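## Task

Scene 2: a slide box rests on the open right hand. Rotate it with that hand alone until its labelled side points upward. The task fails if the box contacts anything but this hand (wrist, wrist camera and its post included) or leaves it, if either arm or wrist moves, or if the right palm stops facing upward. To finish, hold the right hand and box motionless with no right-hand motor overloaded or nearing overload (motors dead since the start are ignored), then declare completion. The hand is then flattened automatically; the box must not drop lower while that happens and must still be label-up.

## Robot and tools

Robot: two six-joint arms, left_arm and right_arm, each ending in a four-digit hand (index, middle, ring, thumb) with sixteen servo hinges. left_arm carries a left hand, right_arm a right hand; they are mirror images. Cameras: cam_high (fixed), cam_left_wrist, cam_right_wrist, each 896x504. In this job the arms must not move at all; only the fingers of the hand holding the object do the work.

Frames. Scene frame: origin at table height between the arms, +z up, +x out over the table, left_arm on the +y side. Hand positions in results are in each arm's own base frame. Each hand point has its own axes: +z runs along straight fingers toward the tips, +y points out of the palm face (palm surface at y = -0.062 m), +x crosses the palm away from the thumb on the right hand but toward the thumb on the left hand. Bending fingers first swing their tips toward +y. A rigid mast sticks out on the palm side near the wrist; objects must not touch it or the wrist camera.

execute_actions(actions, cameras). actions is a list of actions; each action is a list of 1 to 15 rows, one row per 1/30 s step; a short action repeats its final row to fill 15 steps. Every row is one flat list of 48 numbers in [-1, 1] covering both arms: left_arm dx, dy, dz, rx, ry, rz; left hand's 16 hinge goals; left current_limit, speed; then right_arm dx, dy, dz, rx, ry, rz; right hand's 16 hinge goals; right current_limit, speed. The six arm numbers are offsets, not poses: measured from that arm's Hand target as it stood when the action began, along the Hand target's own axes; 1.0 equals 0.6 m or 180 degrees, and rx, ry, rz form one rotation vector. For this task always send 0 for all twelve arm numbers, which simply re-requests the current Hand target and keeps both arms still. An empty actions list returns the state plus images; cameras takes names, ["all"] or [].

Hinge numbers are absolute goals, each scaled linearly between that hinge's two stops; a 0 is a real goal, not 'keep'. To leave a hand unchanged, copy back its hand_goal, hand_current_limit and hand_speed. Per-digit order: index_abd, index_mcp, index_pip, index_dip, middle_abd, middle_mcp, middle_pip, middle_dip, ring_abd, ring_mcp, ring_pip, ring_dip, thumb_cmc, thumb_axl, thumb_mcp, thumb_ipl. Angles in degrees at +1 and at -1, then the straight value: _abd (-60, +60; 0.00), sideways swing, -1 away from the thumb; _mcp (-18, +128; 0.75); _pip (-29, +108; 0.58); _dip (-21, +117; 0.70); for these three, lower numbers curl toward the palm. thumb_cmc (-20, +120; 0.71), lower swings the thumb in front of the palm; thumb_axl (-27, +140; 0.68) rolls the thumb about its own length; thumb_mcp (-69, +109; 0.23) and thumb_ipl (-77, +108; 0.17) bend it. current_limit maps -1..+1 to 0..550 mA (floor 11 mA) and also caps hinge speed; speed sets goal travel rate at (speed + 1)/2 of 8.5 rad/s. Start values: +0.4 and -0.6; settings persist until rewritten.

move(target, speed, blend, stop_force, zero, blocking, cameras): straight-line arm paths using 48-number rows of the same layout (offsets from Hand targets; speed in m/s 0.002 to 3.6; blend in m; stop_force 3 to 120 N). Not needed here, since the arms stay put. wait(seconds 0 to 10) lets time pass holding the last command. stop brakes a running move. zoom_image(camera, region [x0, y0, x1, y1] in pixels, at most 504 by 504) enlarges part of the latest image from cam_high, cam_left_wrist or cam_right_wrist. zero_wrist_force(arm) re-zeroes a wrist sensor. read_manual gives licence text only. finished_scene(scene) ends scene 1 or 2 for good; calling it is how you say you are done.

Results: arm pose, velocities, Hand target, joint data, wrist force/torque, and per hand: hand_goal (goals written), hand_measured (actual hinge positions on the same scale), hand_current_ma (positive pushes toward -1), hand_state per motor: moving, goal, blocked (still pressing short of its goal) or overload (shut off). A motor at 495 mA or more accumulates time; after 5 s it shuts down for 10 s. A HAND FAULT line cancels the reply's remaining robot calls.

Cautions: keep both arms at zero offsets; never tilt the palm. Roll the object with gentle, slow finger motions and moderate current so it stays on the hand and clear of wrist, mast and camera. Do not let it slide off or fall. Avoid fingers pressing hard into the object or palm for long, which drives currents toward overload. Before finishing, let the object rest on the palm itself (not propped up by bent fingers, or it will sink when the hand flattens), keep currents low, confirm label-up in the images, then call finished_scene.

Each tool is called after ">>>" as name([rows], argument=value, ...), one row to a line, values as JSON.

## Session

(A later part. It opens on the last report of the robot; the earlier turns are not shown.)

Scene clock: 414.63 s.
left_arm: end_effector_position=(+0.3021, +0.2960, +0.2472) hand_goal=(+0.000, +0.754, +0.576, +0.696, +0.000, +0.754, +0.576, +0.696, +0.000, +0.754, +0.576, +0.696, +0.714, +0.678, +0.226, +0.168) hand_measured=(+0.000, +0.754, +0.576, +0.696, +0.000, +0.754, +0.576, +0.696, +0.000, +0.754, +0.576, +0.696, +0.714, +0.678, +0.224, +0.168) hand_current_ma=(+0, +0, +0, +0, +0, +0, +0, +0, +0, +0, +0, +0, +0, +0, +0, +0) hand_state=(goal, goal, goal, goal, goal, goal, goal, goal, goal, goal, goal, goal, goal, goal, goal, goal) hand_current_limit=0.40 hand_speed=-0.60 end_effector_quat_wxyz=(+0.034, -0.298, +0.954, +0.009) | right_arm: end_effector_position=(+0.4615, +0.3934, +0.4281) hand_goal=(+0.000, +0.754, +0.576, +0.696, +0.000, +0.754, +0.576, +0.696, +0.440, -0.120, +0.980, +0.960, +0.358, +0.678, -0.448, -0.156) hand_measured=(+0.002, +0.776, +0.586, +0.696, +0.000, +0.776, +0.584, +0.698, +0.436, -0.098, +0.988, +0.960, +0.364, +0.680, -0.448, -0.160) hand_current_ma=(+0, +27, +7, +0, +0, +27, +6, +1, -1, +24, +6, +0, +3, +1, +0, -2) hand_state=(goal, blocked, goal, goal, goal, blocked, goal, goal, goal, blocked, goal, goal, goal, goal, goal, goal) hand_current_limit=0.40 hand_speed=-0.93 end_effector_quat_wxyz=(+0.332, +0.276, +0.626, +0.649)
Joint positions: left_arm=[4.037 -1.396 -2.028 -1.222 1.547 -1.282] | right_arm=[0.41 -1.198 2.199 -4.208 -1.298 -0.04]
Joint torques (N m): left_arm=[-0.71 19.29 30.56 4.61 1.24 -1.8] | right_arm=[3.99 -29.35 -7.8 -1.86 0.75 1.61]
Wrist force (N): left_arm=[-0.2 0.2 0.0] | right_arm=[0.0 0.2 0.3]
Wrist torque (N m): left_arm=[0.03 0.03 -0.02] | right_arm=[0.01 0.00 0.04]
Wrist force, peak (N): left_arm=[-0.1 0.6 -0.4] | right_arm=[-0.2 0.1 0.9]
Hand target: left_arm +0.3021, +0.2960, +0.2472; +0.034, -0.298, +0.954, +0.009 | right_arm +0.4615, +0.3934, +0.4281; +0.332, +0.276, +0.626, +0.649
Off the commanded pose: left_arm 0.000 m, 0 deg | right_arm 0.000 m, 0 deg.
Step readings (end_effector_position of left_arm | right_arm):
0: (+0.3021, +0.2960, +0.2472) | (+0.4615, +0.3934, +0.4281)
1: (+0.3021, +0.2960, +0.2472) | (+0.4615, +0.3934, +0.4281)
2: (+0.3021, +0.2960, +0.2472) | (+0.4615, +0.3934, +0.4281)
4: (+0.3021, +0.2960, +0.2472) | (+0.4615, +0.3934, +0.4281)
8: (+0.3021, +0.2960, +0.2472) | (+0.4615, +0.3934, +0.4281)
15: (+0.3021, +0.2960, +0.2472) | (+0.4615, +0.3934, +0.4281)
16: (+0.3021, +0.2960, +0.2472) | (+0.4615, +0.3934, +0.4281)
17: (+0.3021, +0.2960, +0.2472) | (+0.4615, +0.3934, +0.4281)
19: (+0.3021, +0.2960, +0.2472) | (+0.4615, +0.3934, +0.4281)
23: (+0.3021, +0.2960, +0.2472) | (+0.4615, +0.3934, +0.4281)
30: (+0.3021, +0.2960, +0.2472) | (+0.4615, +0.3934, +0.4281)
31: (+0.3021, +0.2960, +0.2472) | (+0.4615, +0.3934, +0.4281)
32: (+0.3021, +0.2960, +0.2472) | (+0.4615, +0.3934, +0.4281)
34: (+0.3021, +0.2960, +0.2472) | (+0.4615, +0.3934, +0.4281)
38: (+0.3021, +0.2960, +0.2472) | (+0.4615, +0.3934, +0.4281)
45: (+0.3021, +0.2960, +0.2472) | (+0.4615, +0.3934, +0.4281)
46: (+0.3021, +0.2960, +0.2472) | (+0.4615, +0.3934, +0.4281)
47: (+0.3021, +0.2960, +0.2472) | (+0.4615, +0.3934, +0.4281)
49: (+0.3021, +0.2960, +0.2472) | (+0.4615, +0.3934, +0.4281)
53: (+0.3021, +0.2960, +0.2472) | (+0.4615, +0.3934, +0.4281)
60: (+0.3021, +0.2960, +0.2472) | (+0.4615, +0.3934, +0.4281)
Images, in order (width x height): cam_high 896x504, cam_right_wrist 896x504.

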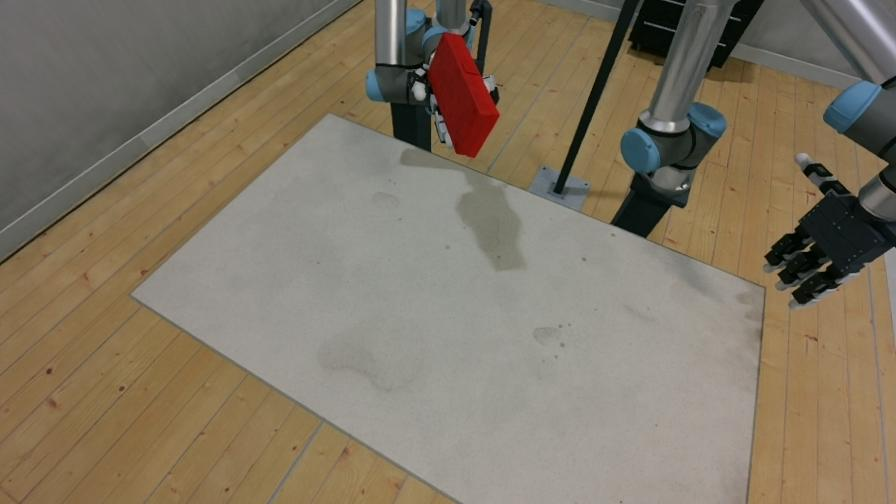

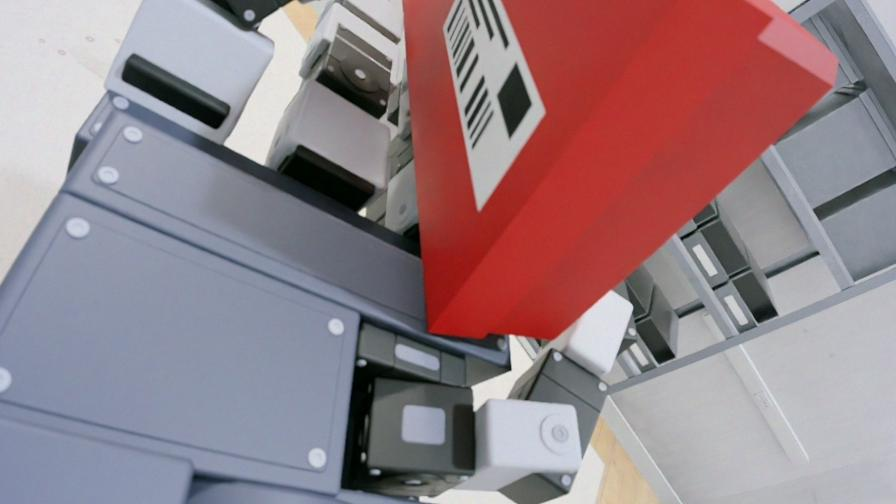

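>>> execute_actions([
  [[0,0,0,0,0,0,0,0.754,0.576,0.696,0,0.754,0.576,0.696,0,0.754,0.576,0.696,0.714,0.678,0.226,0.168,0.4,-0.6,0,0,0,0,0,0,0,0.754,0.576,0.696,0,0.754,0.576,0.696,0.44,-0.12,0.980,0.960,0.30,0.678,-0.50,-0.10,0.4,-0.96]],
  [[0,0,0,0,0,0,0,0.754,0.576,0.696,0,0.754,0.576,0.696,0,0.754,0.576,0.696,0.714,0.678,0.226,0.168,0.4,-0.6,0,0,0,0,0,0,0,0.754,0.576,0.696,0,0.754,0.576,0.696,0.44,-0.12,0.980,0.960,0.22,0.678,-0.56,-0.05,0.4,-0.96]],
  [[0,0,0,0,0,0,0,0.754,0.576,0.696,0,0.754,0.576,0.696,0,0.754,0.576,0.696,0.714,0.678,0.226,0.168,0.4,-0.6,0,0,0,0,0,0,0,0.754,0.576,0.696,0,0.754,0.576,0.696,0.44,-0.12,0.980,0.960,0.143,0.678,-0.618,0.005,0.4,-0.96]],
  [[0,0,0,0,0,0,0,0.754,0.576,0.696,0,0.754,0.576,0.696,0,0.754,0.576,0.696,0.714,0.678,0.226,0.168,0.4,-0.6,0,0,0,0,0,0,0,0.754,0.576,0.696,0,0.754,0.576,0.696,0.44,-0.12,0.980,0.960,0.143,0.678,-0.618,0.005,0.4,-0.96]],
], cameras=["cam_high", "cam_right_wrist"])

>>> zoom_image(camera="cam_high", region=[370, 10, 570, 210])

Scene clock: 427.70 s.
left_arm: end_effector_position=(+0.3021, +0.2960, +0.2472) hand_goal=(+0.000, +0.754, +0.576, +0.696, +0.000, +0.754, +0.576, +0.696, +0.000, +0.754, +0.576, +0.696, +0.714, +0.678, +0.226, +0.168) hand_measured=(+0.000, +0.754, +0.576, +0.696, +0.000, +0.754, +0.576, +0.696, +0.000, +0.754, +0.576, +0.696, +0.714, +0.678, +0.224, +0.168) hand_current_ma=(+0, +0, +0, +0, +0, +0, +0, +0, +0, +0, +0, +0, +0, +0, +0, +0) hand_state=(goal, goal, goal, goal, goal, goal, goal, goal, goal, goal, goal, goal, goal, goal, goal, goal) hand_current_limit=0.40 hand_speed=-0.60 end_effector_quat_wxyz=(+0.034, -0.298, +0.954, +0.009) | right_arm: end_effector_position=(+0.4615, +0.3934, +0.4281) hand_goal=(+0.000, +0.754, +0.576, +0.696, +0.000, +0.754, +0.576, +0.696, +0.440, -0.120, +0.980, +0.960, +0.144, +0.678, -0.618, +0.006) hand_measured=(+0.002, +0.776, +0.586, +0.698, +0.000, +0.776, +0.584, +0.698, +0.436, -0.100, +0.988, +0.960, +0.156, +0.680, -0.618, +0.002) hand_current_ma=(+0, +27, +8, +0, +0, +27, +6, +1, -1, +23, +6, +0, +9, +1, +0, -2) hand_state=(goal, blocked, goal, goal, goal, blocked, goal, goal, goal, blocked, goal, goal, goal, goal, goal, goal) hand_current_limit=0.40 hand_speed=-0.96 end_effector_quat_wxyz=(+0.332, +0.276, +0.626, +0.649)
Joint positions: left_arm=[4.037 -1.396 -2.028 -1.222 1.547 -1.282] | right_arm=[0.41 -1.198 2.199 -4.208 -1.298 -0.04]
Joint torques (N m): left_arm=[-0.97 18.82 31.46 4.74 1.22 -1.9] | right_arm=[4.56 -30.26 -7.95 -1.95 0.57 1.64]
Wrist force (N): left_arm=[-0.1 0.0 -0.2] | right_arm=[0.0 0.2 0.4]
Wrist torque (N m): left_arm=[0.02 0.01 0.00] | right_arm=[0.01 -0.01 0.04]
Wrist force, peak (N): left_arm=[-0.2 0.5 -0.2] | right_arm=[-0.4 -0.1 0.8]
Hand target: left_arm +0.3021, +0.2960, +0.2472; +0.034, -0.298, +0.954, +0.009 | right_arm +0.4615, +0.3934, +0.4281; +0.332, +0.276, +0.626, +0.649
Off the commanded pose: left_arm 0.000 m, 0 deg | right_arm 0.000 m, 0 deg.
Step readings (end_effector_position of left_arm | right_arm):
0: (+0.3021, +0.2960, +0.2472) | (+0.4615, +0.3934, +0.4281)
1: (+0.3021, +0.2960, +0.2472) | (+0.4615, +0.3934, +0.4281)
2: (+0.3021, +0.2960, +0.2472) | (+0.4615, +0.3934, +0.4281)
4: (+0.3021, +0.2960, +0.2472) | (+0.4615, +0.3934, +0.4281)
8: (+0.3021, +0.2960, +0.2472) | (+0.4615, +0.3934, +0.4281)
15: (+0.3021, +0.2960, +0.2472) | (+0.4615, +0.3934, +0.4281)
16: (+0.3021, +0.2960, +0.2472) | (+0.4615, +0.3934, +0.4281)
17: (+0.3021, +0.2960, +0.2472) | (+0.4615, +0.3934, +0.4281)
19: (+0.3021, +0.2960, +0.2472) | (+0.4615, +0.3934, +0.4281)
23: (+0.3021, +0.2960, +0.2472) | (+0.4615, +0.3934, +0.4281)
30: (+0.3021, +0.2960, +0.2472) | (+0.4615, +0.3934, +0.4281)
31: (+0.3021, +0.2960, +0.2472) | (+0.4615, +0.3934, +0.4281)
32: (+0.3021, +0.2960, +0.2472) | (+0.4615, +0.3934, +0.4281)
34: (+0.3021, +0.2960, +0.2472) | (+0.4615, +0.3934, +0.4281)
38: (+0.3021, +0.2960, +0.2472) | (+0.4615, +0.3934, +0.4281)
45: (+0.3021, +0.2960, +0.2472) | (+0.4615, +0.3934, +0.4281)
46: (+0.3021, +0.2960, +0.2472) | (+0.4615, +0.3934, +0.4281)
47: (+0.3021, +0.2960, +0.2472) | (+0.4615, +0.3934, +0.4281)
49: (+0.3021, +0.2960, +0.2472) | (+0.4615, +0.3934, +0.4281)
53: (+0.3021, +0.2960, +0.2472) | (+0.4615, +0.3934, +0.4281)
60: (+0.3021, +0.2960, +0.2472) | (+0.4615, +0.3934, +0.4281)
Images, in order (width x height): cam_high 896x504, cam_right_wrist 896x504.

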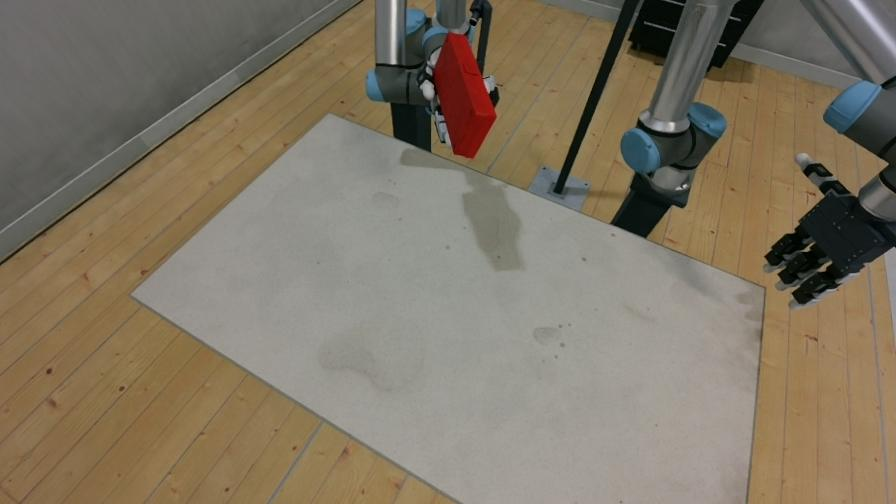

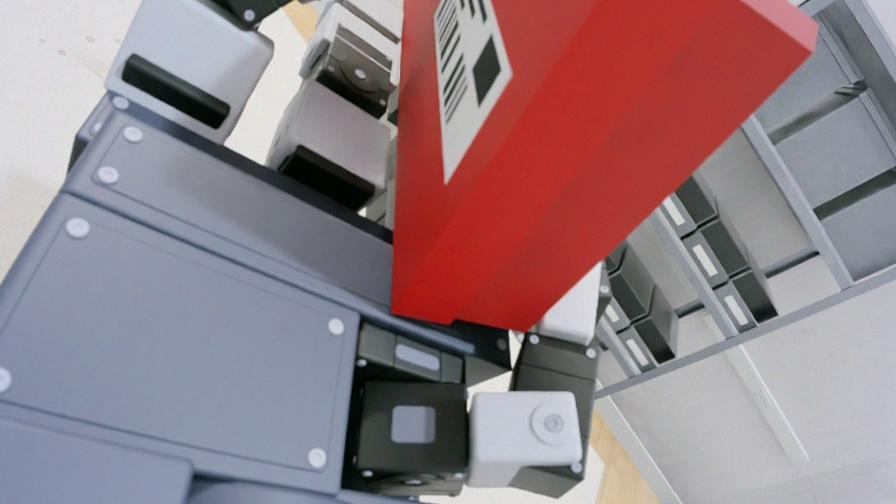

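Scaled by 2.520 from the camera's 896x504 image, which has a finer 1280x720 frame.

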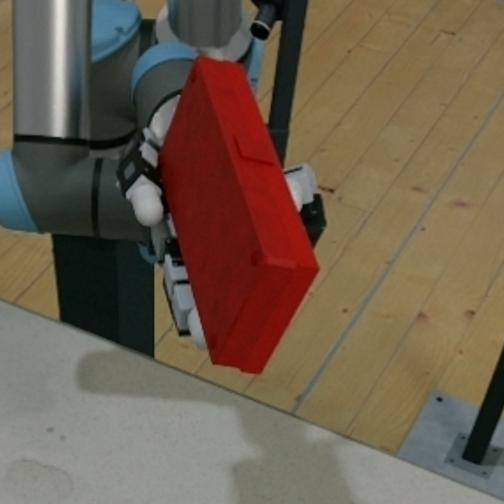

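>>> execute_actions([
  [[0,0,0,0,0,0,0,0.754,0.576,0.696,0,0.754,0.576,0.696,0,0.754,0.576,0.696,0.714,0.678,0.226,0.168,0.4,-0.6,0,0,0,0,0,0,0,0.754,0.576,0.696,0,0.754,0.576,0.696,0.44,-0.12,0.980,0.960,0.07,0.678,-0.66,0.04,0.4,-0.96]],
  [[0,0,0,0,0,0,0,0.754,0.576,0.696,0,0.754,0.576,0.696,0,0.754,0.576,0.696,0.714,0.678,0.226,0.168,0.4,-0.6,0,0,0,0,0,0,0,0.754,0.576,0.696,0,0.754,0.576,0.696,0.44,-0.12,0.980,0.960,0.0,0.678,-0.70,0.08,0.4,-0.96]],
  [[0,0,0,0,0,0,0,0.754,0.576,0.696,0,0.754,0.576,0.696,0,0.754,0.576,0.696,0.714,0.678,0.226,0.168,0.4,-0.6,0,0,0,0,0,0,0,0.754,0.576,0.696,0,0.754,0.576,0.696,0.44,-0.12,0.980,0.960,-0.07,0.678,-0.73,0.10,0.4,-0.96]],
  [[0,0,0,0,0,0,0,0.754,0.576,0.696,0,0.754,0.576,0.696,0,0.754,0.576,0.696,0.714,0.678,0.226,0.168,0.4,-0.6,0,0,0,0,0,0,0,0.754,0.576,0.696,0,0.754,0.576,0.696,0.44,-0.12,0.980,0.960,-0.07,0.678,-0.73,0.10,0.4,-0.96]],
], cameras=["cam_high", "cam_right_wrist"])

>>> zoom_image(camera="cam_high", region=[370, 10, 570, 210])

Scene clock: 441.30 s.
left_arm: end_effector_position=(+0.3021, +0.2960, +0.2472) hand_goal=(+0.000, +0.754, +0.576, +0.696, +0.000, +0.754, +0.576, +0.696, +0.000, +0.754, +0.576, +0.696, +0.714, +0.678, +0.226, +0.168) hand_measured=(+0.000, +0.754, +0.576, +0.696, +0.000, +0.754, +0.576, +0.696, +0.000, +0.754, +0.576, +0.696, +0.714, +0.678, +0.224, +0.168) hand_current_ma=(+0, +0, +0, +0, +0, +0, +0, +0, +0, +0, +0, +0, +0, +0, +0, +0) hand_state=(goal, goal, goal, goal, goal, goal, goal, goal, goal, goal, goal, goal, goal, goal, goal, goal) hand_current_limit=0.40 hand_speed=-0.60 end_effector_quat_wxyz=(+0.034, -0.298, +0.954, +0.009) | right_arm: end_effector_position=(+0.4615, +0.3934, +0.4281) hand_goal=(+0.000, +0.754, +0.576, +0.696, +0.000, +0.754, +0.576, +0.696, +0.440, -0.120, +0.980, +0.960, -0.070, +0.678, -0.730, +0.100) hand_measured=(+0.004, +0.776, +0.586, +0.698, -0.002, +0.776, +0.584, +0.698, +0.436, -0.102, +0.988, +0.960, -0.052, +0.686, -0.706, +0.100) hand_current_ma=(+2, +27, +8, +0, +0, +27, +6, +1, -1, +19, +6, +0, +17, +6, +43, +0) hand_state=(goal, blocked, goal, goal, goal, blocked, goal, goal, goal, goal, goal, goal, goal, goal, blocked, goal) hand_current_limit=0.40 hand_speed=-0.96 end_effector_quat_wxyz=(+0.332, +0.276, +0.626, +0.649)
Joint positions: left_arm=[4.037 -1.396 -2.028 -1.222 1.547 -1.282] | right_arm=[0.41 -1.198 2.199 -4.208 -1.298 -0.04]
Joint torques (N m): left_arm=[-1.39 19.02 31.82 4.59 1.36 -1.92] | right_arm=[4.78 -29.04 -7.29 -2.28 0.51 1.72]
Wrist force (N): left_arm=[0.1 0.1 -0.1] | right_arm=[0.1 0.2 0.3]
Wrist torque (N m): left_arm=[0.02 -0.01 0.01] | right_arm=[0.02 -0.02 0.05]
Wrist force, peak (N): left_arm=[-0.2 0.4 -0.4] | right_arm=[-0.2 0.1 0.8]
Hand target: left_arm +0.3021, +0.2960, +0.2472; +0.034, -0.298, +0.954, +0.009 | right_arm +0.4615, +0.3934, +0.4281; +0.332, +0.276, +0.626, +0.649
Off the commanded pose: left_arm 0.000 m, 0 deg | right_arm 0.000 m, 0 deg.
Step readings (end_effector_position of left_arm | right_arm):
0: (+0.3021, +0.2960, +0.2472) | (+0.4615, +0.3934, +0.4281)
1: (+0.3021, +0.2960, +0.2472) | (+0.4615, +0.3934, +0.4281)
2: (+0.3021, +0.2960, +0.2472) | (+0.4615, +0.3934, +0.4281)
4: (+0.3021, +0.2960, +0.2472) | (+0.4615, +0.3934, +0.4281)
8: (+0.3021, +0.2960, +0.2472) | (+0.4615, +0.3934, +0.4281)
15: (+0.3021, +0.2960, +0.2472) | (+0.4615, +0.3934, +0.4281)
16: (+0.3021, +0.2960, +0.2472) | (+0.4615, +0.3934, +0.4281)
17: (+0.3021, +0.2960, +0.2472) | (+0.4615, +0.3934, +0.4281)
19: (+0.3021, +0.2960, +0.2472) | (+0.4615, +0.3934, +0.4281)
23: (+0.3021, +0.2960, +0.2472) | (+0.4615, +0.3934, +0.4281)
30: (+0.3021, +0.2960, +0.2472) | (+0.4615, +0.3934, +0.4281)
31: (+0.3021, +0.2960, +0.2472) | (+0.4615, +0.3934, +0.4281)
32: (+0.3021, +0.2960, +0.2472) | (+0.4615, +0.3934, +0.4281)
34: (+0.3021, +0.2960, +0.2472) | (+0.4615, +0.3934, +0.4281)
38: (+0.3021, +0.2960, +0.2472) | (+0.4615, +0.3934, +0.4281)
45: (+0.3021, +0.2960, +0.2472) | (+0.4615, +0.3934, +0.4281)
46: (+0.3021, +0.2960, +0.2472) | (+0.4615, +0.3934, +0.4281)
47: (+0.3021, +0.2960, +0.2472) | (+0.4615, +0.3934, +0.4281)
49: (+0.3021, +0.2960, +0.2472) | (+0.4615, +0.3934, +0.4281)
53: (+0.3021, +0.2960, +0.2472) | (+0.4615, +0.3934, +0.4281)
60: (+0.3021, +0.2960, +0.2472) | (+0.4615, +0.3934, +0.4281)
Images, in order (width x height): cam_high 896x504, cam_right_wrist 896x504.

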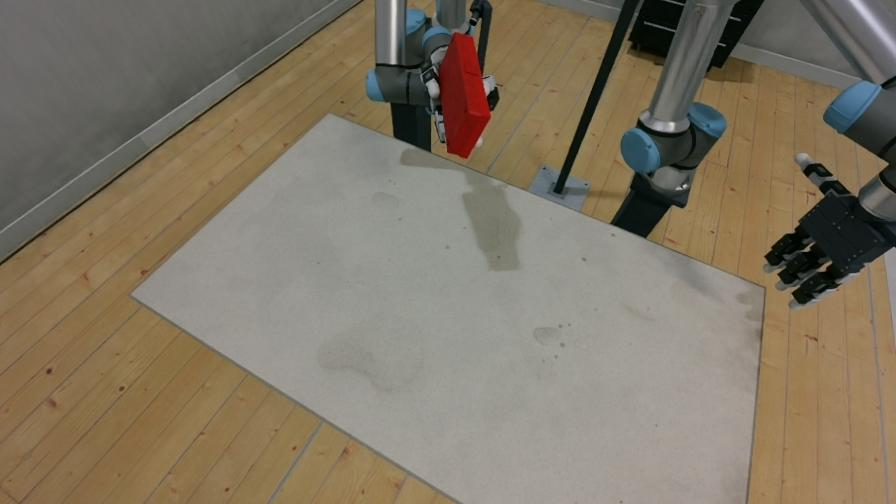

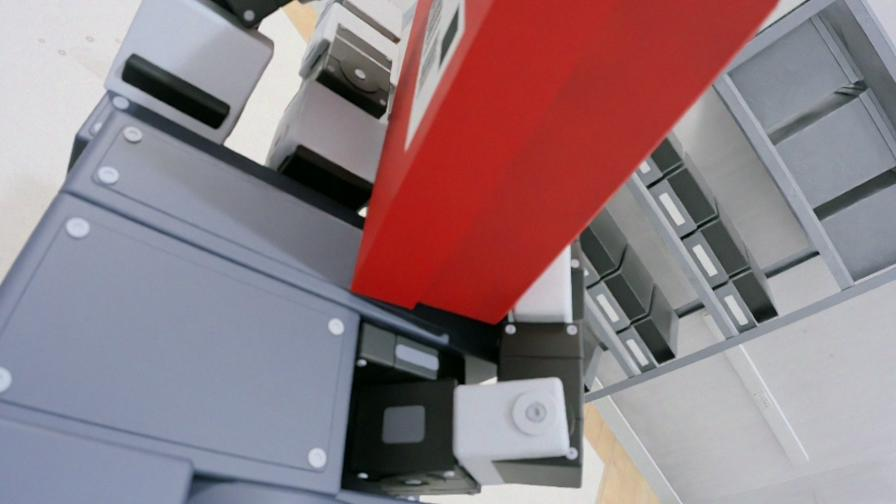

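Scaled by 2.520 from the camera's 896x504 image, which has a finer 1280x720 frame.

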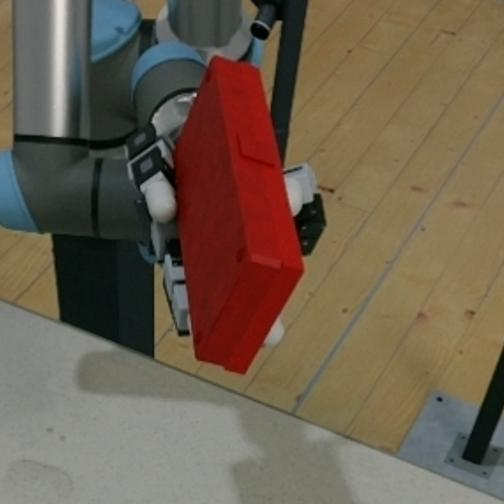

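>>> execute_actions([
  [[0,0,0,0,0,0,0,0.754,0.576,0.696,0,0.754,0.576,0.696,0,0.754,0.576,0.696,0.714,0.678,0.226,0.168,0.4,-0.6,0,0,0,0,0,0,-0.05,0.754,0.576,0.696,-0.05,0.754,0.576,0.696,0.44,-0.12,0.980,0.960,-0.07,0.678,-0.73,0.10,0.4,-0.97]],
  [[0,0,0,0,0,0,0,0.754,0.576,0.696,0,0.754,0.576,0.696,0,0.754,0.576,0.696,0.714,0.678,0.226,0.168,0.4,-0.6,0,0,0,0,0,0,-0.10,0.754,0.576,0.696,-0.05,0.754,0.576,0.696,0.44,-0.12,0.980,0.960,-0.07,0.678,-0.73,0.10,0.4,-0.97]],
  [[0,0,0,0,0,0,0,0.754,0.576,0.696,0,0.754,0.576,0.696,0,0.754,0.576,0.696,0.714,0.678,0.226,0.168,0.4,-0.6,0,0,0,0,0,0,-0.15,0.754,0.576,0.696,-0.05,0.754,0.576,0.696,0.44,-0.12,0.980,0.960,-0.07,0.678,-0.73,0.10,0.4,-0.97]],
  [[0,0,0,0,0,0,0,0.754,0.576,0.696,0,0.754,0.576,0.696,0,0.754,0.576,0.696,0.714,0.678,0.226,0.168,0.4,-0.6,0,0,0,0,0,0,-0.15,0.754,0.576,0.696,-0.05,0.754,0.576,0.696,0.44,-0.12,0.980,0.960,-0.07,0.678,-0.73,0.10,0.4,-0.97]],
], cameras=["cam_high", "cam_right_wrist"])

>>> zoom_image(camera="cam_high", region=[370, 10, 570, 210])

Scene clock: 474.40 s.
left_arm: end_effector_position=(+0.3021, +0.2960, +0.2472) hand_goal=(+0.000, +0.754, +0.576, +0.696, +0.000, +0.754, +0.576, +0.696, +0.000, +0.754, +0.576, +0.696, +0.714, +0.678, +0.226, +0.168) hand_measured=(+0.000, +0.754, +0.576, +0.696, +0.000, +0.754, +0.576, +0.696, +0.000, +0.754, +0.576, +0.696, +0.714, +0.678, +0.224, +0.168) hand_current_ma=(+0, +0, +0, +0, +0, +0, +0, +0, +0, +0, +0, +0, +0, +0, +0, +0) hand_state=(goal, goal, goal, goal, goal, goal, goal, goal, goal, goal, goal, goal, goal, goal, goal, goal) hand_current_limit=0.40 hand_speed=-0.60 end_effector_quat_wxyz=(+0.034, -0.298, +0.954, +0.009) | right_arm: end_effector_position=(+0.4615, +0.3934, +0.4281) hand_goal=(-0.150, +0.754, +0.576, +0.696, -0.050, +0.754, +0.576, +0.696, +0.440, -0.120, +0.980, +0.960, -0.070, +0.678, -0.730, +0.100) hand_measured=(-0.148, +0.778, +0.590, +0.700, -0.050, +0.776, +0.584, +0.698, +0.438, -0.104, +0.988, +0.960, -0.064, +0.686, -0.714, +0.100) hand_current_ma=(+0, +30, +11, +2, +0, +27, +5, +1, +0, +15, +5, +0, +3, +6, +21, +0) hand_state=(goal, blocked, goal, goal, goal, blocked, goal, goal, goal, goal, goal, goal, goal, goal, goal, goal) hand_current_limit=0.40 hand_speed=-0.97 end_effector_quat_wxyz=(+0.332, +0.276, +0.626, +0.649)
Joint positions: left_arm=[4.037 -1.396 -2.028 -1.222 1.547 -1.282] | right_arm=[0.41 -1.198 2.199 -4.208 -1.298 -0.04]
Joint torques (N m): left_arm=[-0.82 18.57 30.5 4.63 1.24 -1.74] | right_arm=[4.4 -30.5 -8.13 -2.46 0.6 2.58]
Wrist force (N): left_arm=[0.0 0.1 -0.2] | right_arm=[-0.2 0.2 0.1]
Wrist torque (N m): left_arm=[0.03 0.00 -0.01] | right_arm=[0.02 0.04 0.01]
Wrist force, peak (N): left_arm=[0.3 0.5 -0.3] | right_arm=[-0.4 0.3 0.8]
Hand target: left_arm +0.3021, +0.2960, +0.2472; +0.034, -0.298, +0.954, +0.009 | right_arm +0.4615, +0.3934, +0.4281; +0.332, +0.276, +0.626, +0.649
Off the commanded pose: left_arm 0.000 m, 0 deg | right_arm 0.000 m, 0 deg.
Step readings (end_effector_position of left_arm | right_arm):
0: (+0.3021, +0.2960, +0.2472) | (+0.4615, +0.3934, +0.4281)
1: (+0.3021, +0.2960, +0.2472) | (+0.4615, +0.3934, +0.4281)
2: (+0.3021, +0.2960, +0.2472) | (+0.4615, +0.3934, +0.4281)
4: (+0.3021, +0.2960, +0.2472) | (+0.4615, +0.3934, +0.4281)
8: (+0.3021, +0.2960, +0.2472) | (+0.4615, +0.3934, +0.4281)
15: (+0.3021, +0.2960, +0.2472) | (+0.4615, +0.3934, +0.4281)
16: (+0.3021, +0.2960, +0.2472) | (+0.4615, +0.3934, +0.4281)
17: (+0.3021, +0.2960, +0.2472) | (+0.4615, +0.3934, +0.4281)
19: (+0.3021, +0.2960, +0.2472) | (+0.4615, +0.3934, +0.4281)
23: (+0.3021, +0.2960, +0.2472) | (+0.4615, +0.3934, +0.4281)
30: (+0.3021, +0.2960, +0.2472) | (+0.4615, +0.3934, +0.4281)
31: (+0.3021, +0.2960, +0.2472) | (+0.4615, +0.3934, +0.4281)
32: (+0.3021, +0.2960, +0.2472) | (+0.4615, +0.3934, +0.4281)
34: (+0.3021, +0.2960, +0.2472) | (+0.4615, +0.3934, +0.4281)
38: (+0.3021, +0.2960, +0.2472) | (+0.4615, +0.3934, +0.4281)
45: (+0.3021, +0.2960, +0.2472) | (+0.4615, +0.3934, +0.4281)
46: (+0.3021, +0.2960, +0.2472) | (+0.4615, +0.3934, +0.4281)
47: (+0.3021, +0.2960, +0.2472) | (+0.4615, +0.3934, +0.4281)
49: (+0.3021, +0.2960, +0.2472) | (+0.4615, +0.3934, +0.4281)
53: (+0.3021, +0.2960, +0.2472) | (+0.4615, +0.3934, +0.4281)
60: (+0.3021, +0.2960, +0.2472) | (+0.4615, +0.3934, +0.4281)
Images, in order (width x height): cam_high 896x504, cam_right_wrist 896x504.

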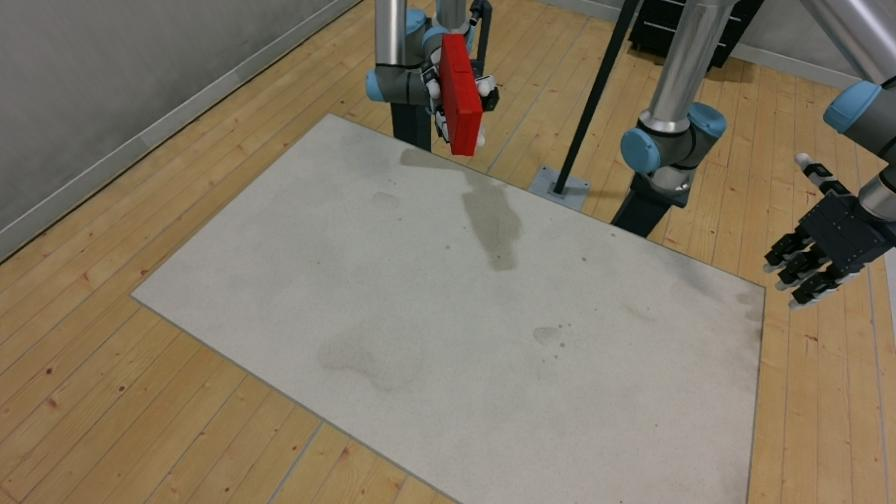

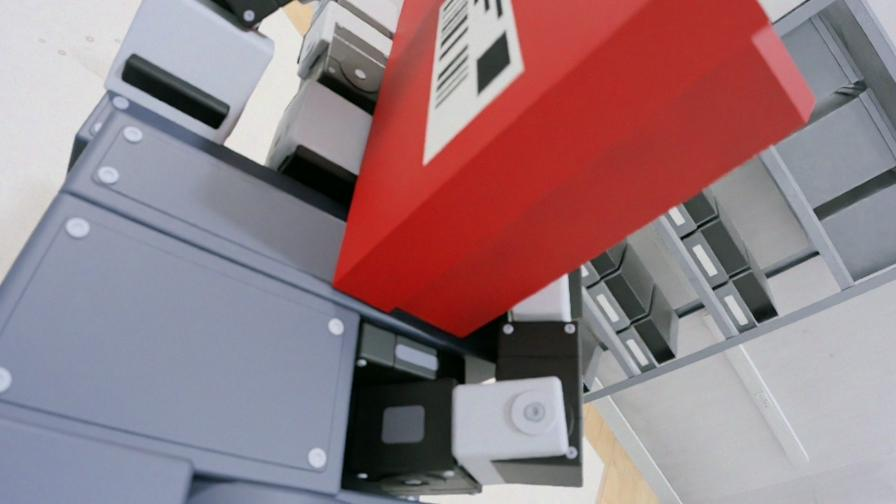

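Scaled by 2.520 from the camera's 896x504 image, which has a finer 1280x720 frame.

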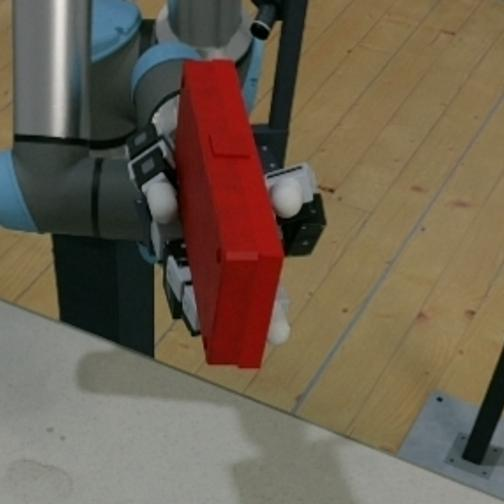

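>>> execute_actions([
  [[0,0,0,0,0,0,0,0.754,0.576,0.696,0,0.754,0.576,0.696,0,0.754,0.576,0.696,0.714,0.678,0.226,0.168,0.4,-0.6,0,0,0,0,0,0,-0.15,0.754,0.576,0.696,-0.10,0.754,0.576,0.696,0.36,-0.12,0.980,0.960,-0.12,0.678,-0.73,0.10,0.4,-0.965]],
  [[0,0,0,0,0,0,0,0.754,0.576,0.696,0,0.754,0.576,0.696,0,0.754,0.576,0.696,0.714,0.678,0.226,0.168,0.4,-0.6,0,0,0,0,0,0,-0.20,0.754,0.576,0.696,-0.15,0.754,0.576,0.696,0.28,-0.12,0.980,0.960,-0.18,0.678,-0.73,0.10,0.4,-0.965]],
  [[0,0,0,0,0,0,0,0.754,0.576,0.696,0,0.754,0.576,0.696,0,0.754,0.576,0.696,0.714,0.678,0.226,0.168,0.4,-0.6,0,0,0,0,0,0,-0.25,0.754,0.576,0.696,-0.20,0.754,0.576,0.696,0.20,-0.12,0.980,0.960,-0.24,0.678,-0.73,0.10,0.4,-0.965]],
  [[0,0,0,0,0,0,0,0.754,0.576,0.696,0,0.754,0.576,0.696,0,0.754,0.576,0.696,0.714,0.678,0.226,0.168,0.4,-0.6,0,0,0,0,0,0,-0.25,0.754,0.576,0.696,-0.20,0.754,0.576,0.696,0.20,-0.12,0.980,0.960,-0.24,0.678,-0.73,0.10,0.4,-0.965]],
], cameras=["cam_high", "cam_right_wrist"])

>>> zoom_image(camera="cam_high", region=[370, 10, 570, 210])

Scene clock: 525.87 s.
left_arm: end_effector_position=(+0.3021, +0.2960, +0.2472) hand_goal=(+0.000, +0.754, +0.576, +0.696, +0.000, +0.754, +0.576, +0.696, +0.000, +0.754, +0.576, +0.696, +0.714, +0.678, +0.226, +0.168) hand_measured=(+0.000, +0.754, +0.576, +0.696, +0.000, +0.754, +0.576, +0.696, +0.000, +0.754, +0.576, +0.696, +0.714, +0.678, +0.224, +0.168) hand_current_ma=(+0, +0, +0, +0, +0, +0, +0, +0, +0, +0, +0, +0, +0, +0, +0, +0) hand_state=(goal, goal, goal, goal, goal, goal, goal, goal, goal, goal, goal, goal, goal, goal, goal, goal) hand_current_limit=0.40 hand_speed=-0.60 end_effector_quat_wxyz=(+0.034, -0.298, +0.954, +0.009) | right_arm: end_effector_position=(+0.4615, +0.3934, +0.4281) hand_goal=(-0.250, +0.754, +0.576, +0.696, -0.200, +0.754, +0.576, +0.696, +0.200, -0.120, +0.980, +0.960, -0.240, +0.678, -0.730, +0.100) hand_measured=(-0.248, +0.778, +0.590, +0.700, -0.198, +0.776, +0.584, +0.698, +0.204, -0.104, +0.988, +0.960, -0.232, +0.684, -0.732, +0.100) hand_current_ma=(+0, +30, +11, +2, +1, +27, +5, +1, +2, +15, +5, +0, +5, +5, -1, +0) hand_state=(goal, blocked, goal, goal, goal, blocked, goal, goal, goal, goal, goal, goal, goal, goal, goal, goal) hand_current_limit=0.40 hand_speed=-0.96 end_effector_quat_wxyz=(+0.332, +0.276, +0.626, +0.649)
Joint positions: left_arm=[4.037 -1.396 -2.028 -1.222 1.547 -1.282] | right_arm=[0.41 -1.198 2.199 -4.208 -1.298 -0.04]
Joint torques (N m): left_arm=[-0.16 19.38 31.6 4.63 1.22 -1.67] | right_arm=[2.71 -31.18 -9.5 -2.23 0.39 2.24]
Wrist force (N): left_arm=[0.0 0.1 -0.2] | right_arm=[-0.1 0.0 0.6]
Wrist torque (N m): left_arm=[0.02 -0.01 0.00] | right_arm=[-0.04 0.00 0.00]
Wrist force, peak (N): left_arm=[0.0 0.5 -0.4] | right_arm=[-0.4 0.5 0.7]
Hand target: left_arm +0.3021, +0.2960, +0.2472; +0.034, -0.298, +0.954, +0.009 | right_arm +0.4615, +0.3934, +0.4281; +0.332, +0.276, +0.626, +0.649
Off the commanded pose: left_arm 0.000 m, 0 deg | right_arm 0.000 m, 0 deg.
Step readings (end_effector_position of left_arm | right_arm):
0: (+0.3021, +0.2960, +0.2472) | (+0.4615, +0.3934, +0.4281)
1: (+0.3021, +0.2960, +0.2472) | (+0.4615, +0.3934, +0.4281)
2: (+0.3021, +0.2960, +0.2472) | (+0.4615, +0.3934, +0.4281)
4: (+0.3021, +0.2960, +0.2472) | (+0.4615, +0.3934, +0.4281)
8: (+0.3021, +0.2960, +0.2472) | (+0.4615, +0.3934, +0.4281)
15: (+0.3021, +0.2960, +0.2472) | (+0.4615, +0.3934, +0.4281)
16: (+0.3021, +0.2960, +0.2472) | (+0.4615, +0.3934, +0.4281)
17: (+0.3021, +0.2960, +0.2472) | (+0.4615, +0.3934, +0.4281)
19: (+0.3021, +0.2960, +0.2472) | (+0.4615, +0.3934, +0.4281)
23: (+0.3021, +0.2960, +0.2472) | (+0.4615, +0.3934, +0.4281)
30: (+0.3021, +0.2960, +0.2472) | (+0.4615, +0.3934, +0.4281)
31: (+0.3021, +0.2960, +0.2472) | (+0.4615, +0.3934, +0.4281)
32: (+0.3021, +0.2960, +0.2472) | (+0.4615, +0.3934, +0.4281)
34: (+0.3021, +0.2960, +0.2472) | (+0.4615, +0.3934, +0.4281)
38: (+0.3021, +0.2960, +0.2472) | (+0.4615, +0.3934, +0.4281)
45: (+0.3021, +0.2960, +0.2472) | (+0.4615, +0.3934, +0.4281)
46: (+0.3021, +0.2960, +0.2472) | (+0.4615, +0.3934, +0.4281)
47: (+0.3021, +0.2960, +0.2472) | (+0.4615, +0.3934, +0.4281)
49: (+0.3021, +0.2960, +0.2472) | (+0.4615, +0.3934, +0.4281)
53: (+0.3021, +0.2960, +0.2472) | (+0.4615, +0.3934, +0.4281)
60: (+0.3021, +0.2960, +0.2472) | (+0.4615, +0.3934, +0.4281)
Images, in order (width x height): cam_high 896x504, cam_right_wrist 896x504.

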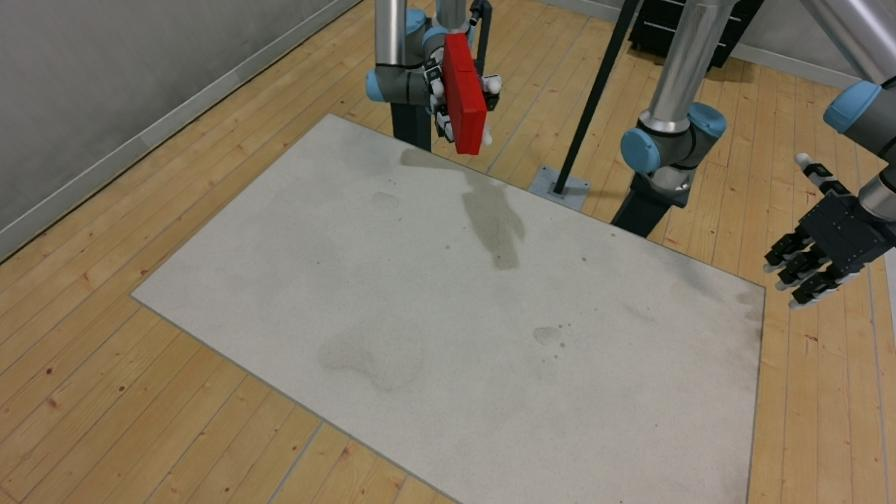

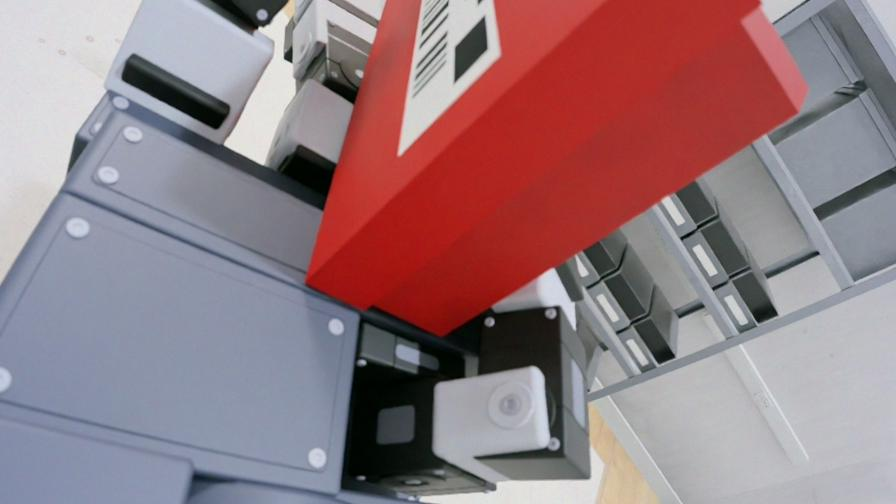

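Scaled by 2.520 from the camera's 896x504 image, which has a finer 1280x720 frame.

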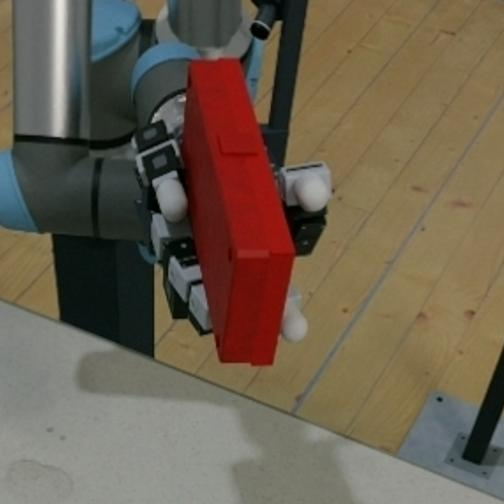

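>>> execute_actions([
  [[0,0,0,0,0,0,0,0.754,0.576,0.696,0,0.754,0.576,0.696,0,0.754,0.576,0.696,0.714,0.678,0.226,0.168,0.4,-0.6,0,0,0,0,0,0,-0.28,0.754,0.576,0.696,-0.26,0.754,0.576,0.696,0.14,-0.12,0.980,0.960,-0.31,0.678,-0.74,0.11,0.4,-0.965]],
  [[0,0,0,0,0,0,0,0.754,0.576,0.696,0,0.754,0.576,0.696,0,0.754,0.576,0.696,0.714,0.678,0.226,0.168,0.4,-0.6,0,0,0,0,0,0,-0.34,0.754,0.576,0.696,-0.32,0.754,0.576,0.696,0.10,-0.12,0.980,0.960,-0.38,0.678,-0.75,0.12,0.4,-0.965]],
  [[0,0,0,0,0,0,0,0.754,0.576,0.696,0,0.754,0.576,0.696,0,0.754,0.576,0.696,0.714,0.678,0.226,0.168,0.4,-0.6,0,0,0,0,0,0,-0.40,0.754,0.576,0.696,-0.36,0.754,0.576,0.696,0.10,-0.12,0.980,0.960,-0.45,0.678,-0.75,0.12,0.4,-0.965]],
  [[0,0,0,0,0,0,0,0.754,0.576,0.696,0,0.754,0.576,0.696,0,0.754,0.576,0.696,0.714,0.678,0.226,0.168,0.4,-0.6,0,0,0,0,0,0,-0.40,0.754,0.576,0.696,-0.36,0.754,0.576,0.696,0.10,-0.12,0.980,0.960,-0.45,0.678,-0.75,0.12,0.4,-0.965]],
], cameras=["cam_high", "cam_right_wrist"])

>>> zoom_image(camera="cam_high", region=[370, 10, 570, 210])

Scene clock: 548.60 s.
left_arm: end_effector_position=(+0.3021, +0.2960, +0.2472) hand_goal=(+0.000, +0.754, +0.576, +0.696, +0.000, +0.754, +0.576, +0.696, +0.000, +0.754, +0.576, +0.696, +0.714, +0.678, +0.226, +0.168) hand_measured=(+0.000, +0.754, +0.576, +0.696, +0.000, +0.754, +0.576, +0.696, +0.000, +0.754, +0.576, +0.696, +0.714, +0.678, +0.224, +0.168) hand_current_ma=(+0, +0, +0, +0, +0, +0, +0, +0, +0, +0, +0, +0, +0, +0, +0, +0) hand_state=(goal, goal, goal, goal, goal, goal, goal, goal, goal, goal, goal, goal, goal, goal, goal, goal) hand_current_limit=0.40 hand_speed=-0.60 end_effector_quat_wxyz=(+0.034, -0.298, +0.954, +0.009) | right_arm: end_effector_position=(+0.4615, +0.3934, +0.4281) hand_goal=(-0.400, +0.754, +0.576, +0.696, -0.360, +0.754, +0.576, +0.696, +0.100, -0.120, +0.980, +0.960, -0.450, +0.678, -0.750, +0.120) hand_measured=(-0.396, +0.778, +0.590, +0.700, -0.358, +0.776, +0.584, +0.698, +0.104, -0.104, +0.988, +0.960, -0.434, +0.682, -0.750, +0.116) hand_current_ma=(+1, +30, +11, +2, +1, +27, +5, +1, +1, +15, +5, +0, +14, +3, +0, -3) hand_state=(goal, blocked, goal, goal, goal, blocked, goal, goal, goal, goal, goal, goal, goal, goal, goal, goal) hand_current_limit=0.40 hand_speed=-0.96 end_effector_quat_wxyz=(+0.332, +0.276, +0.626, +0.649)
Joint positions: left_arm=[4.037 -1.396 -2.028 -1.222 1.547 -1.282] | right_arm=[0.41 -1.198 2.199 -4.208 -1.298 -0.04]
Joint torques (N m): left_arm=[-0.78 18.9 30.75 4.6 1.34 -1.88] | right_arm=[2.67 -31.44 -10.68 -2.6 0.78 2.34]
Wrist force (N): left_arm=[-0.1 0.2 0.0] | right_arm=[-0.2 -0.1 0.4]
Wrist torque (N m): left_arm=[0.02 0.00 -0.01] | right_arm=[-0.05 0.03 -0.04]
Wrist force, peak (N): left_arm=[-0.3 0.2 -0.5] | right_arm=[-0.2 0.1 0.9]
Hand target: left_arm +0.3021, +0.2960, +0.2472; +0.034, -0.298, +0.954, +0.009 | right_arm +0.4615, +0.3934, +0.4281; +0.332, +0.276, +0.626, +0.649
Off the commanded pose: left_arm 0.000 m, 0 deg | right_arm 0.000 m, 0 deg.
Step readings (end_effector_position of left_arm | right_arm):
0: (+0.3021, +0.2960, +0.2472) | (+0.4615, +0.3934, +0.4281)
1: (+0.3021, +0.2960, +0.2472) | (+0.4615, +0.3934, +0.4281)
2: (+0.3021, +0.2960, +0.2472) | (+0.4615, +0.3934, +0.4281)
4: (+0.3021, +0.2960, +0.2472) | (+0.4615, +0.3934, +0.4281)
8: (+0.3021, +0.2960, +0.2472) | (+0.4615, +0.3934, +0.4281)
15: (+0.3021, +0.2960, +0.2472) | (+0.4615, +0.3934, +0.4281)
16: (+0.3021, +0.2960, +0.2472) | (+0.4615, +0.3934, +0.4281)
17: (+0.3021, +0.2960, +0.2472) | (+0.4615, +0.3934, +0.4281)
19: (+0.3021, +0.2960, +0.2472) | (+0.4615, +0.3934, +0.4281)
23: (+0.3021, +0.2960, +0.2472) | (+0.4615, +0.3934, +0.4281)
30: (+0.3021, +0.2960, +0.2472) | (+0.4615, +0.3934, +0.4281)
31: (+0.3021, +0.2960, +0.2472) | (+0.4615, +0.3934, +0.4281)
32: (+0.3021, +0.2960, +0.2472) | (+0.4615, +0.3934, +0.4281)
34: (+0.3021, +0.2960, +0.2472) | (+0.4615, +0.3934, +0.4281)
38: (+0.3021, +0.2960, +0.2472) | (+0.4615, +0.3934, +0.4281)
45: (+0.3021, +0.2960, +0.2472) | (+0.4615, +0.3934, +0.4281)
46: (+0.3021, +0.2960, +0.2472) | (+0.4615, +0.3934, +0.4281)
47: (+0.3021, +0.2960, +0.2472) | (+0.4615, +0.3934, +0.4281)
49: (+0.3021, +0.2960, +0.2472) | (+0.4615, +0.3934, +0.4281)
53: (+0.3021, +0.2960, +0.2472) | (+0.4615, +0.3934, +0.4281)
60: (+0.3021, +0.2960, +0.2472) | (+0.4615, +0.3934, +0.4281)
Images, in order (width x height): cam_high 896x504, cam_right_wrist 896x504.

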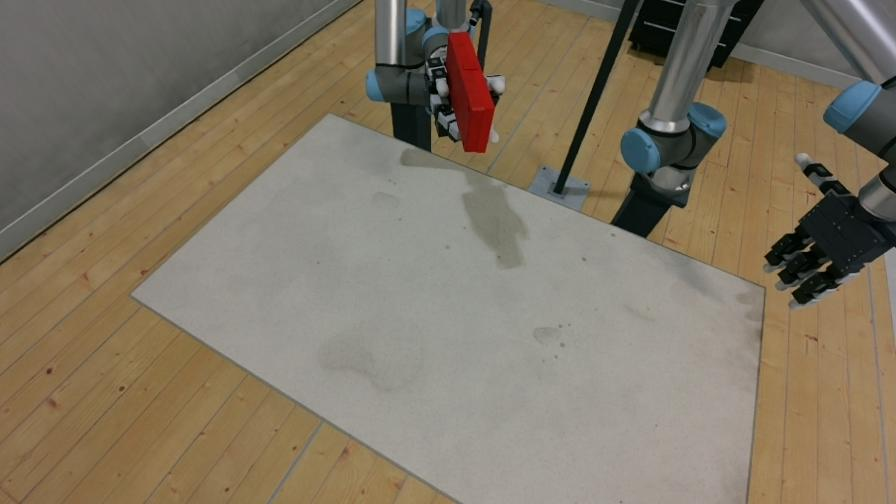

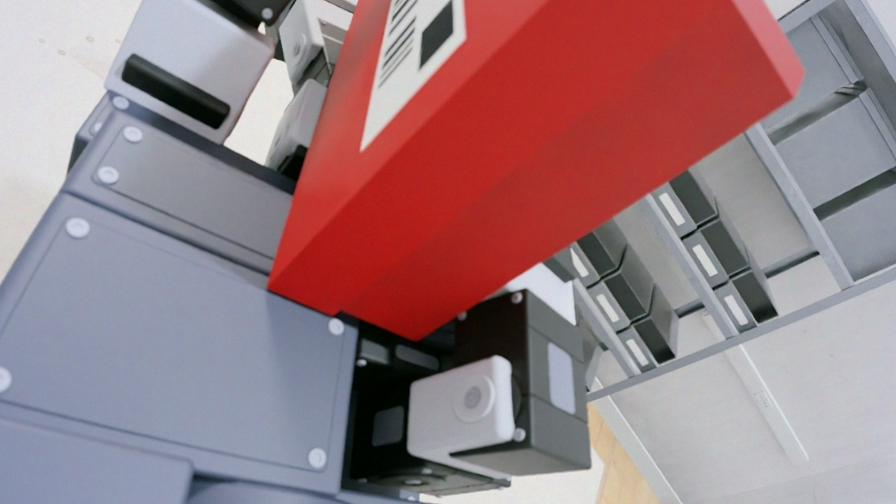

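Scaled by 2.520 from the camera's 896x504 image, which has a finer 1280x720 frame.

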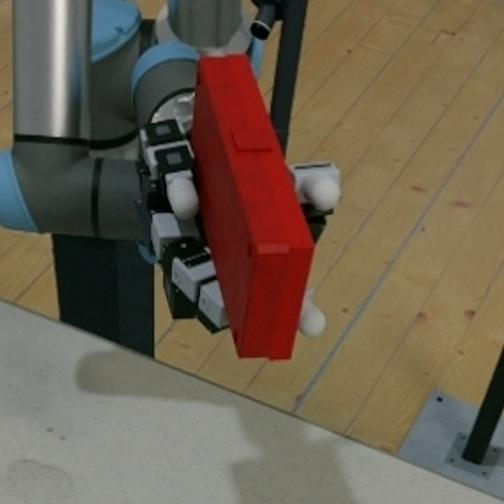

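>>> execute_actions([
  [[0,0,0,0,0,0,0,0.754,0.576,0.696,0,0.754,0.576,0.696,0,0.754,0.576,0.696,0.714,0.678,0.226,0.168,0.4,-0.6,0,0,0,0,0,0,-0.44,0.754,0.576,0.696,-0.42,0.754,0.576,0.696,0.05,-0.12,0.980,0.960,-0.54,0.678,-0.75,0.12,0.4,-0.965]],
  [[0,0,0,0,0,0,0,0.754,0.576,0.696,0,0.754,0.576,0.696,0,0.754,0.576,0.696,0.714,0.678,0.226,0.168,0.4,-0.6,0,0,0,0,0,0,-0.49,0.754,0.576,0.696,-0.46,0.754,0.576,0.696,0.0,-0.12,0.980,0.960,-0.62,0.678,-0.75,0.12,0.4,-0.965]],
  [[0,0,0,0,0,0,0,0.754,0.576,0.696,0,0.754,0.576,0.696,0,0.754,0.576,0.696,0.714,0.678,0.226,0.168,0.4,-0.6,0,0,0,0,0,0,-0.54,0.754,0.576,0.696,-0.50,0.754,0.576,0.696,0.0,-0.12,0.980,0.960,-0.70,0.678,-0.75,0.12,0.4,-0.965]],
  [[0,0,0,0,0,0,0,0.754,0.576,0.696,0,0.754,0.576,0.696,0,0.754,0.576,0.696,0.714,0.678,0.226,0.168,0.4,-0.6,0,0,0,0,0,0,-0.54,0.754,0.576,0.696,-0.50,0.754,0.576,0.696,0.0,-0.12,0.980,0.960,-0.76,0.678,-0.75,0.12,0.4,-0.965]],
], cameras=["cam_high", "cam_right_wrist"])

>>> zoom_image(camera="cam_high", region=[370, 10, 570, 210])

Scene clock: 571.83 s.
left_arm: end_effector_position=(+0.3021, +0.2960, +0.2472) hand_goal=(+0.000, +0.754, +0.576, +0.696, +0.000, +0.754, +0.576, +0.696, +0.000, +0.754, +0.576, +0.696, +0.714, +0.678, +0.226, +0.168) hand_measured=(+0.000, +0.754, +0.576, +0.696, +0.000, +0.754, +0.576, +0.696, +0.000, +0.754, +0.576, +0.696, +0.714, +0.678, +0.224, +0.168) hand_current_ma=(+0, +0, +0, +0, +0, +0, +0, +0, +0, +0, +0, +0, +0, +0, +0, +0) hand_state=(goal, goal, goal, goal, goal, goal, goal, goal, goal, goal, goal, goal, goal, goal, goal, goal) hand_current_limit=0.40 hand_speed=-0.60 end_effector_quat_wxyz=(+0.034, -0.298, +0.954, +0.009) | right_arm: end_effector_position=(+0.4615, +0.3934, +0.4281) hand_goal=(-0.540, +0.754, +0.576, +0.696, -0.500, +0.754, +0.576, +0.696, +0.000, -0.120, +0.980, +0.960, -0.760, +0.678, -0.750, +0.120) hand_measured=(-0.538, +0.778, +0.590, +0.700, -0.498, +0.776, +0.584, +0.698, +0.002, -0.104, +0.988, +0.960, -0.758, +0.678, -0.752, +0.116) hand_current_ma=(+0, +31, +12, +2, +0, +26, +5, +1, +1, +15, +5, +0, +1, +0, -1, -3) hand_state=(goal, blocked, goal, goal, goal, blocked, goal, goal, goal, goal, goal, goal, goal, goal, goal, goal) hand_current_limit=0.40 hand_speed=-0.96 end_effector_quat_wxyz=(+0.332, +0.276, +0.626, +0.649)
Joint positions: left_arm=[4.037 -1.396 -2.028 -1.222 1.547 -1.282] | right_arm=[0.41 -1.198 2.199 -4.208 -1.298 -0.04]
Joint torques (N m): left_arm=[0 19.77 30.9 4.49 1.35 -1.7] | right_arm=[2.58 -31.77 -11.15 -2.65 0.96 2.2]
Wrist force (N): left_arm=[-0.1 0.1 -0.2] | right_arm=[-0.5 0.0 0.4]
Wrist torque (N m): left_arm=[0.02 0.01 -0.01] | right_arm=[-0.05 0.02 -0.08]
Wrist force, peak (N): left_arm=[-0.1 0.3 -0.5] | right_arm=[-0.9 0.4 0.4]
Hand target: left_arm +0.3021, +0.2960, +0.2472; +0.034, -0.298, +0.954, +0.009 | right_arm +0.4615, +0.3934, +0.4281; +0.332, +0.276, +0.626, +0.649
Off the commanded pose: left_arm 0.000 m, 0 deg | right_arm 0.000 m, 0 deg.
Step readings (end_effector_position of left_arm | right_arm):
0: (+0.3021, +0.2960, +0.2472) | (+0.4615, +0.3934, +0.4281)
1: (+0.3021, +0.2960, +0.2472) | (+0.4615, +0.3934, +0.4281)
2: (+0.3021, +0.2960, +0.2472) | (+0.4615, +0.3934, +0.4281)
4: (+0.3021, +0.2960, +0.2472) | (+0.4615, +0.3934, +0.4281)
8: (+0.3021, +0.2960, +0.2472) | (+0.4615, +0.3934, +0.4281)
15: (+0.3021, +0.2960, +0.2472) | (+0.4615, +0.3934, +0.4281)
16: (+0.3021, +0.2960, +0.2472) | (+0.4615, +0.3934, +0.4281)
17: (+0.3021, +0.2960, +0.2472) | (+0.4615, +0.3934, +0.4281)
19: (+0.3021, +0.2960, +0.2472) | (+0.4615, +0.3934, +0.4281)
23: (+0.3021, +0.2960, +0.2472) | (+0.4615, +0.3934, +0.4281)
30: (+0.3021, +0.2960, +0.2472) | (+0.4615, +0.3934, +0.4281)
31: (+0.3021, +0.2960, +0.2472) | (+0.4615, +0.3934, +0.4281)
32: (+0.3021, +0.2960, +0.2472) | (+0.4615, +0.3934, +0.4281)
34: (+0.3021, +0.2960, +0.2472) | (+0.4615, +0.3934, +0.4281)
38: (+0.3021, +0.2960, +0.2472) | (+0.4615, +0.3934, +0.4281)
45: (+0.3021, +0.2960, +0.2472) | (+0.4615, +0.3934, +0.4281)
46: (+0.3021, +0.2960, +0.2472) | (+0.4615, +0.3934, +0.4281)
47: (+0.3021, +0.2960, +0.2472) | (+0.4615, +0.3934, +0.4281)
49: (+0.3021, +0.2960, +0.2472) | (+0.4615, +0.3934, +0.4281)
53: (+0.3021, +0.2960, +0.2472) | (+0.4615, +0.3934, +0.4281)
60: (+0.3021, +0.2960, +0.2472) | (+0.4615, +0.3934, +0.4281)
Images, in order (width x height): cam_high 896x504, cam_right_wrist 896x504.

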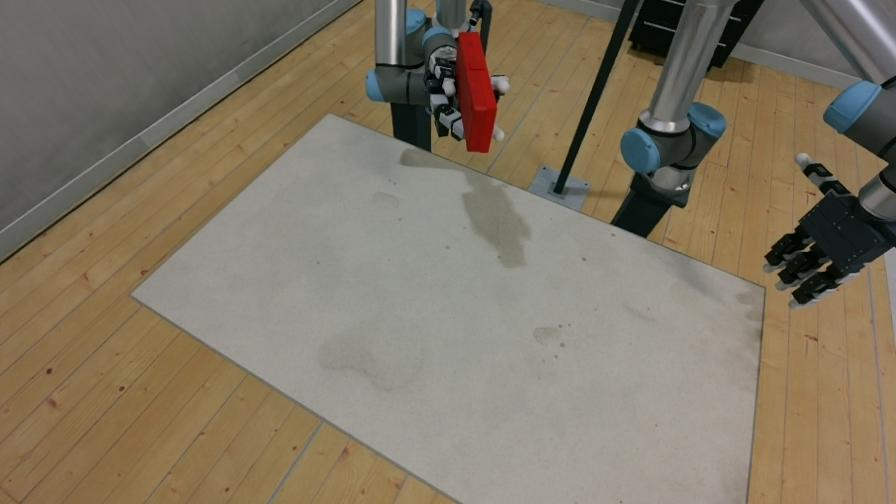

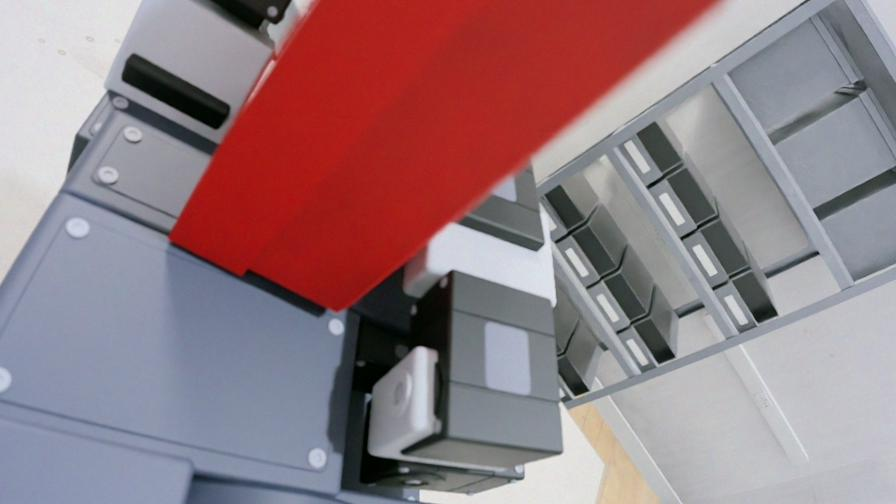

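Scaled by 2.520 from the camera's 896x504 image, which has a finer 1280x720 frame.

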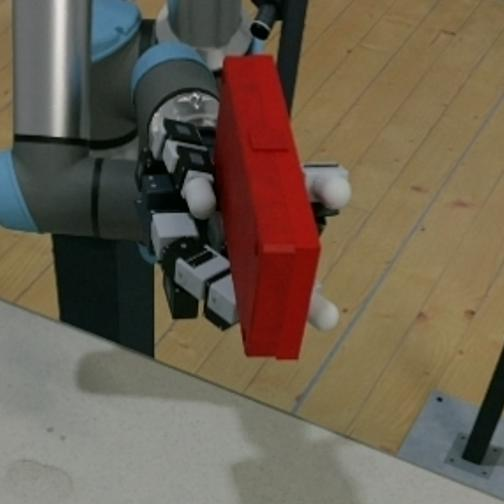

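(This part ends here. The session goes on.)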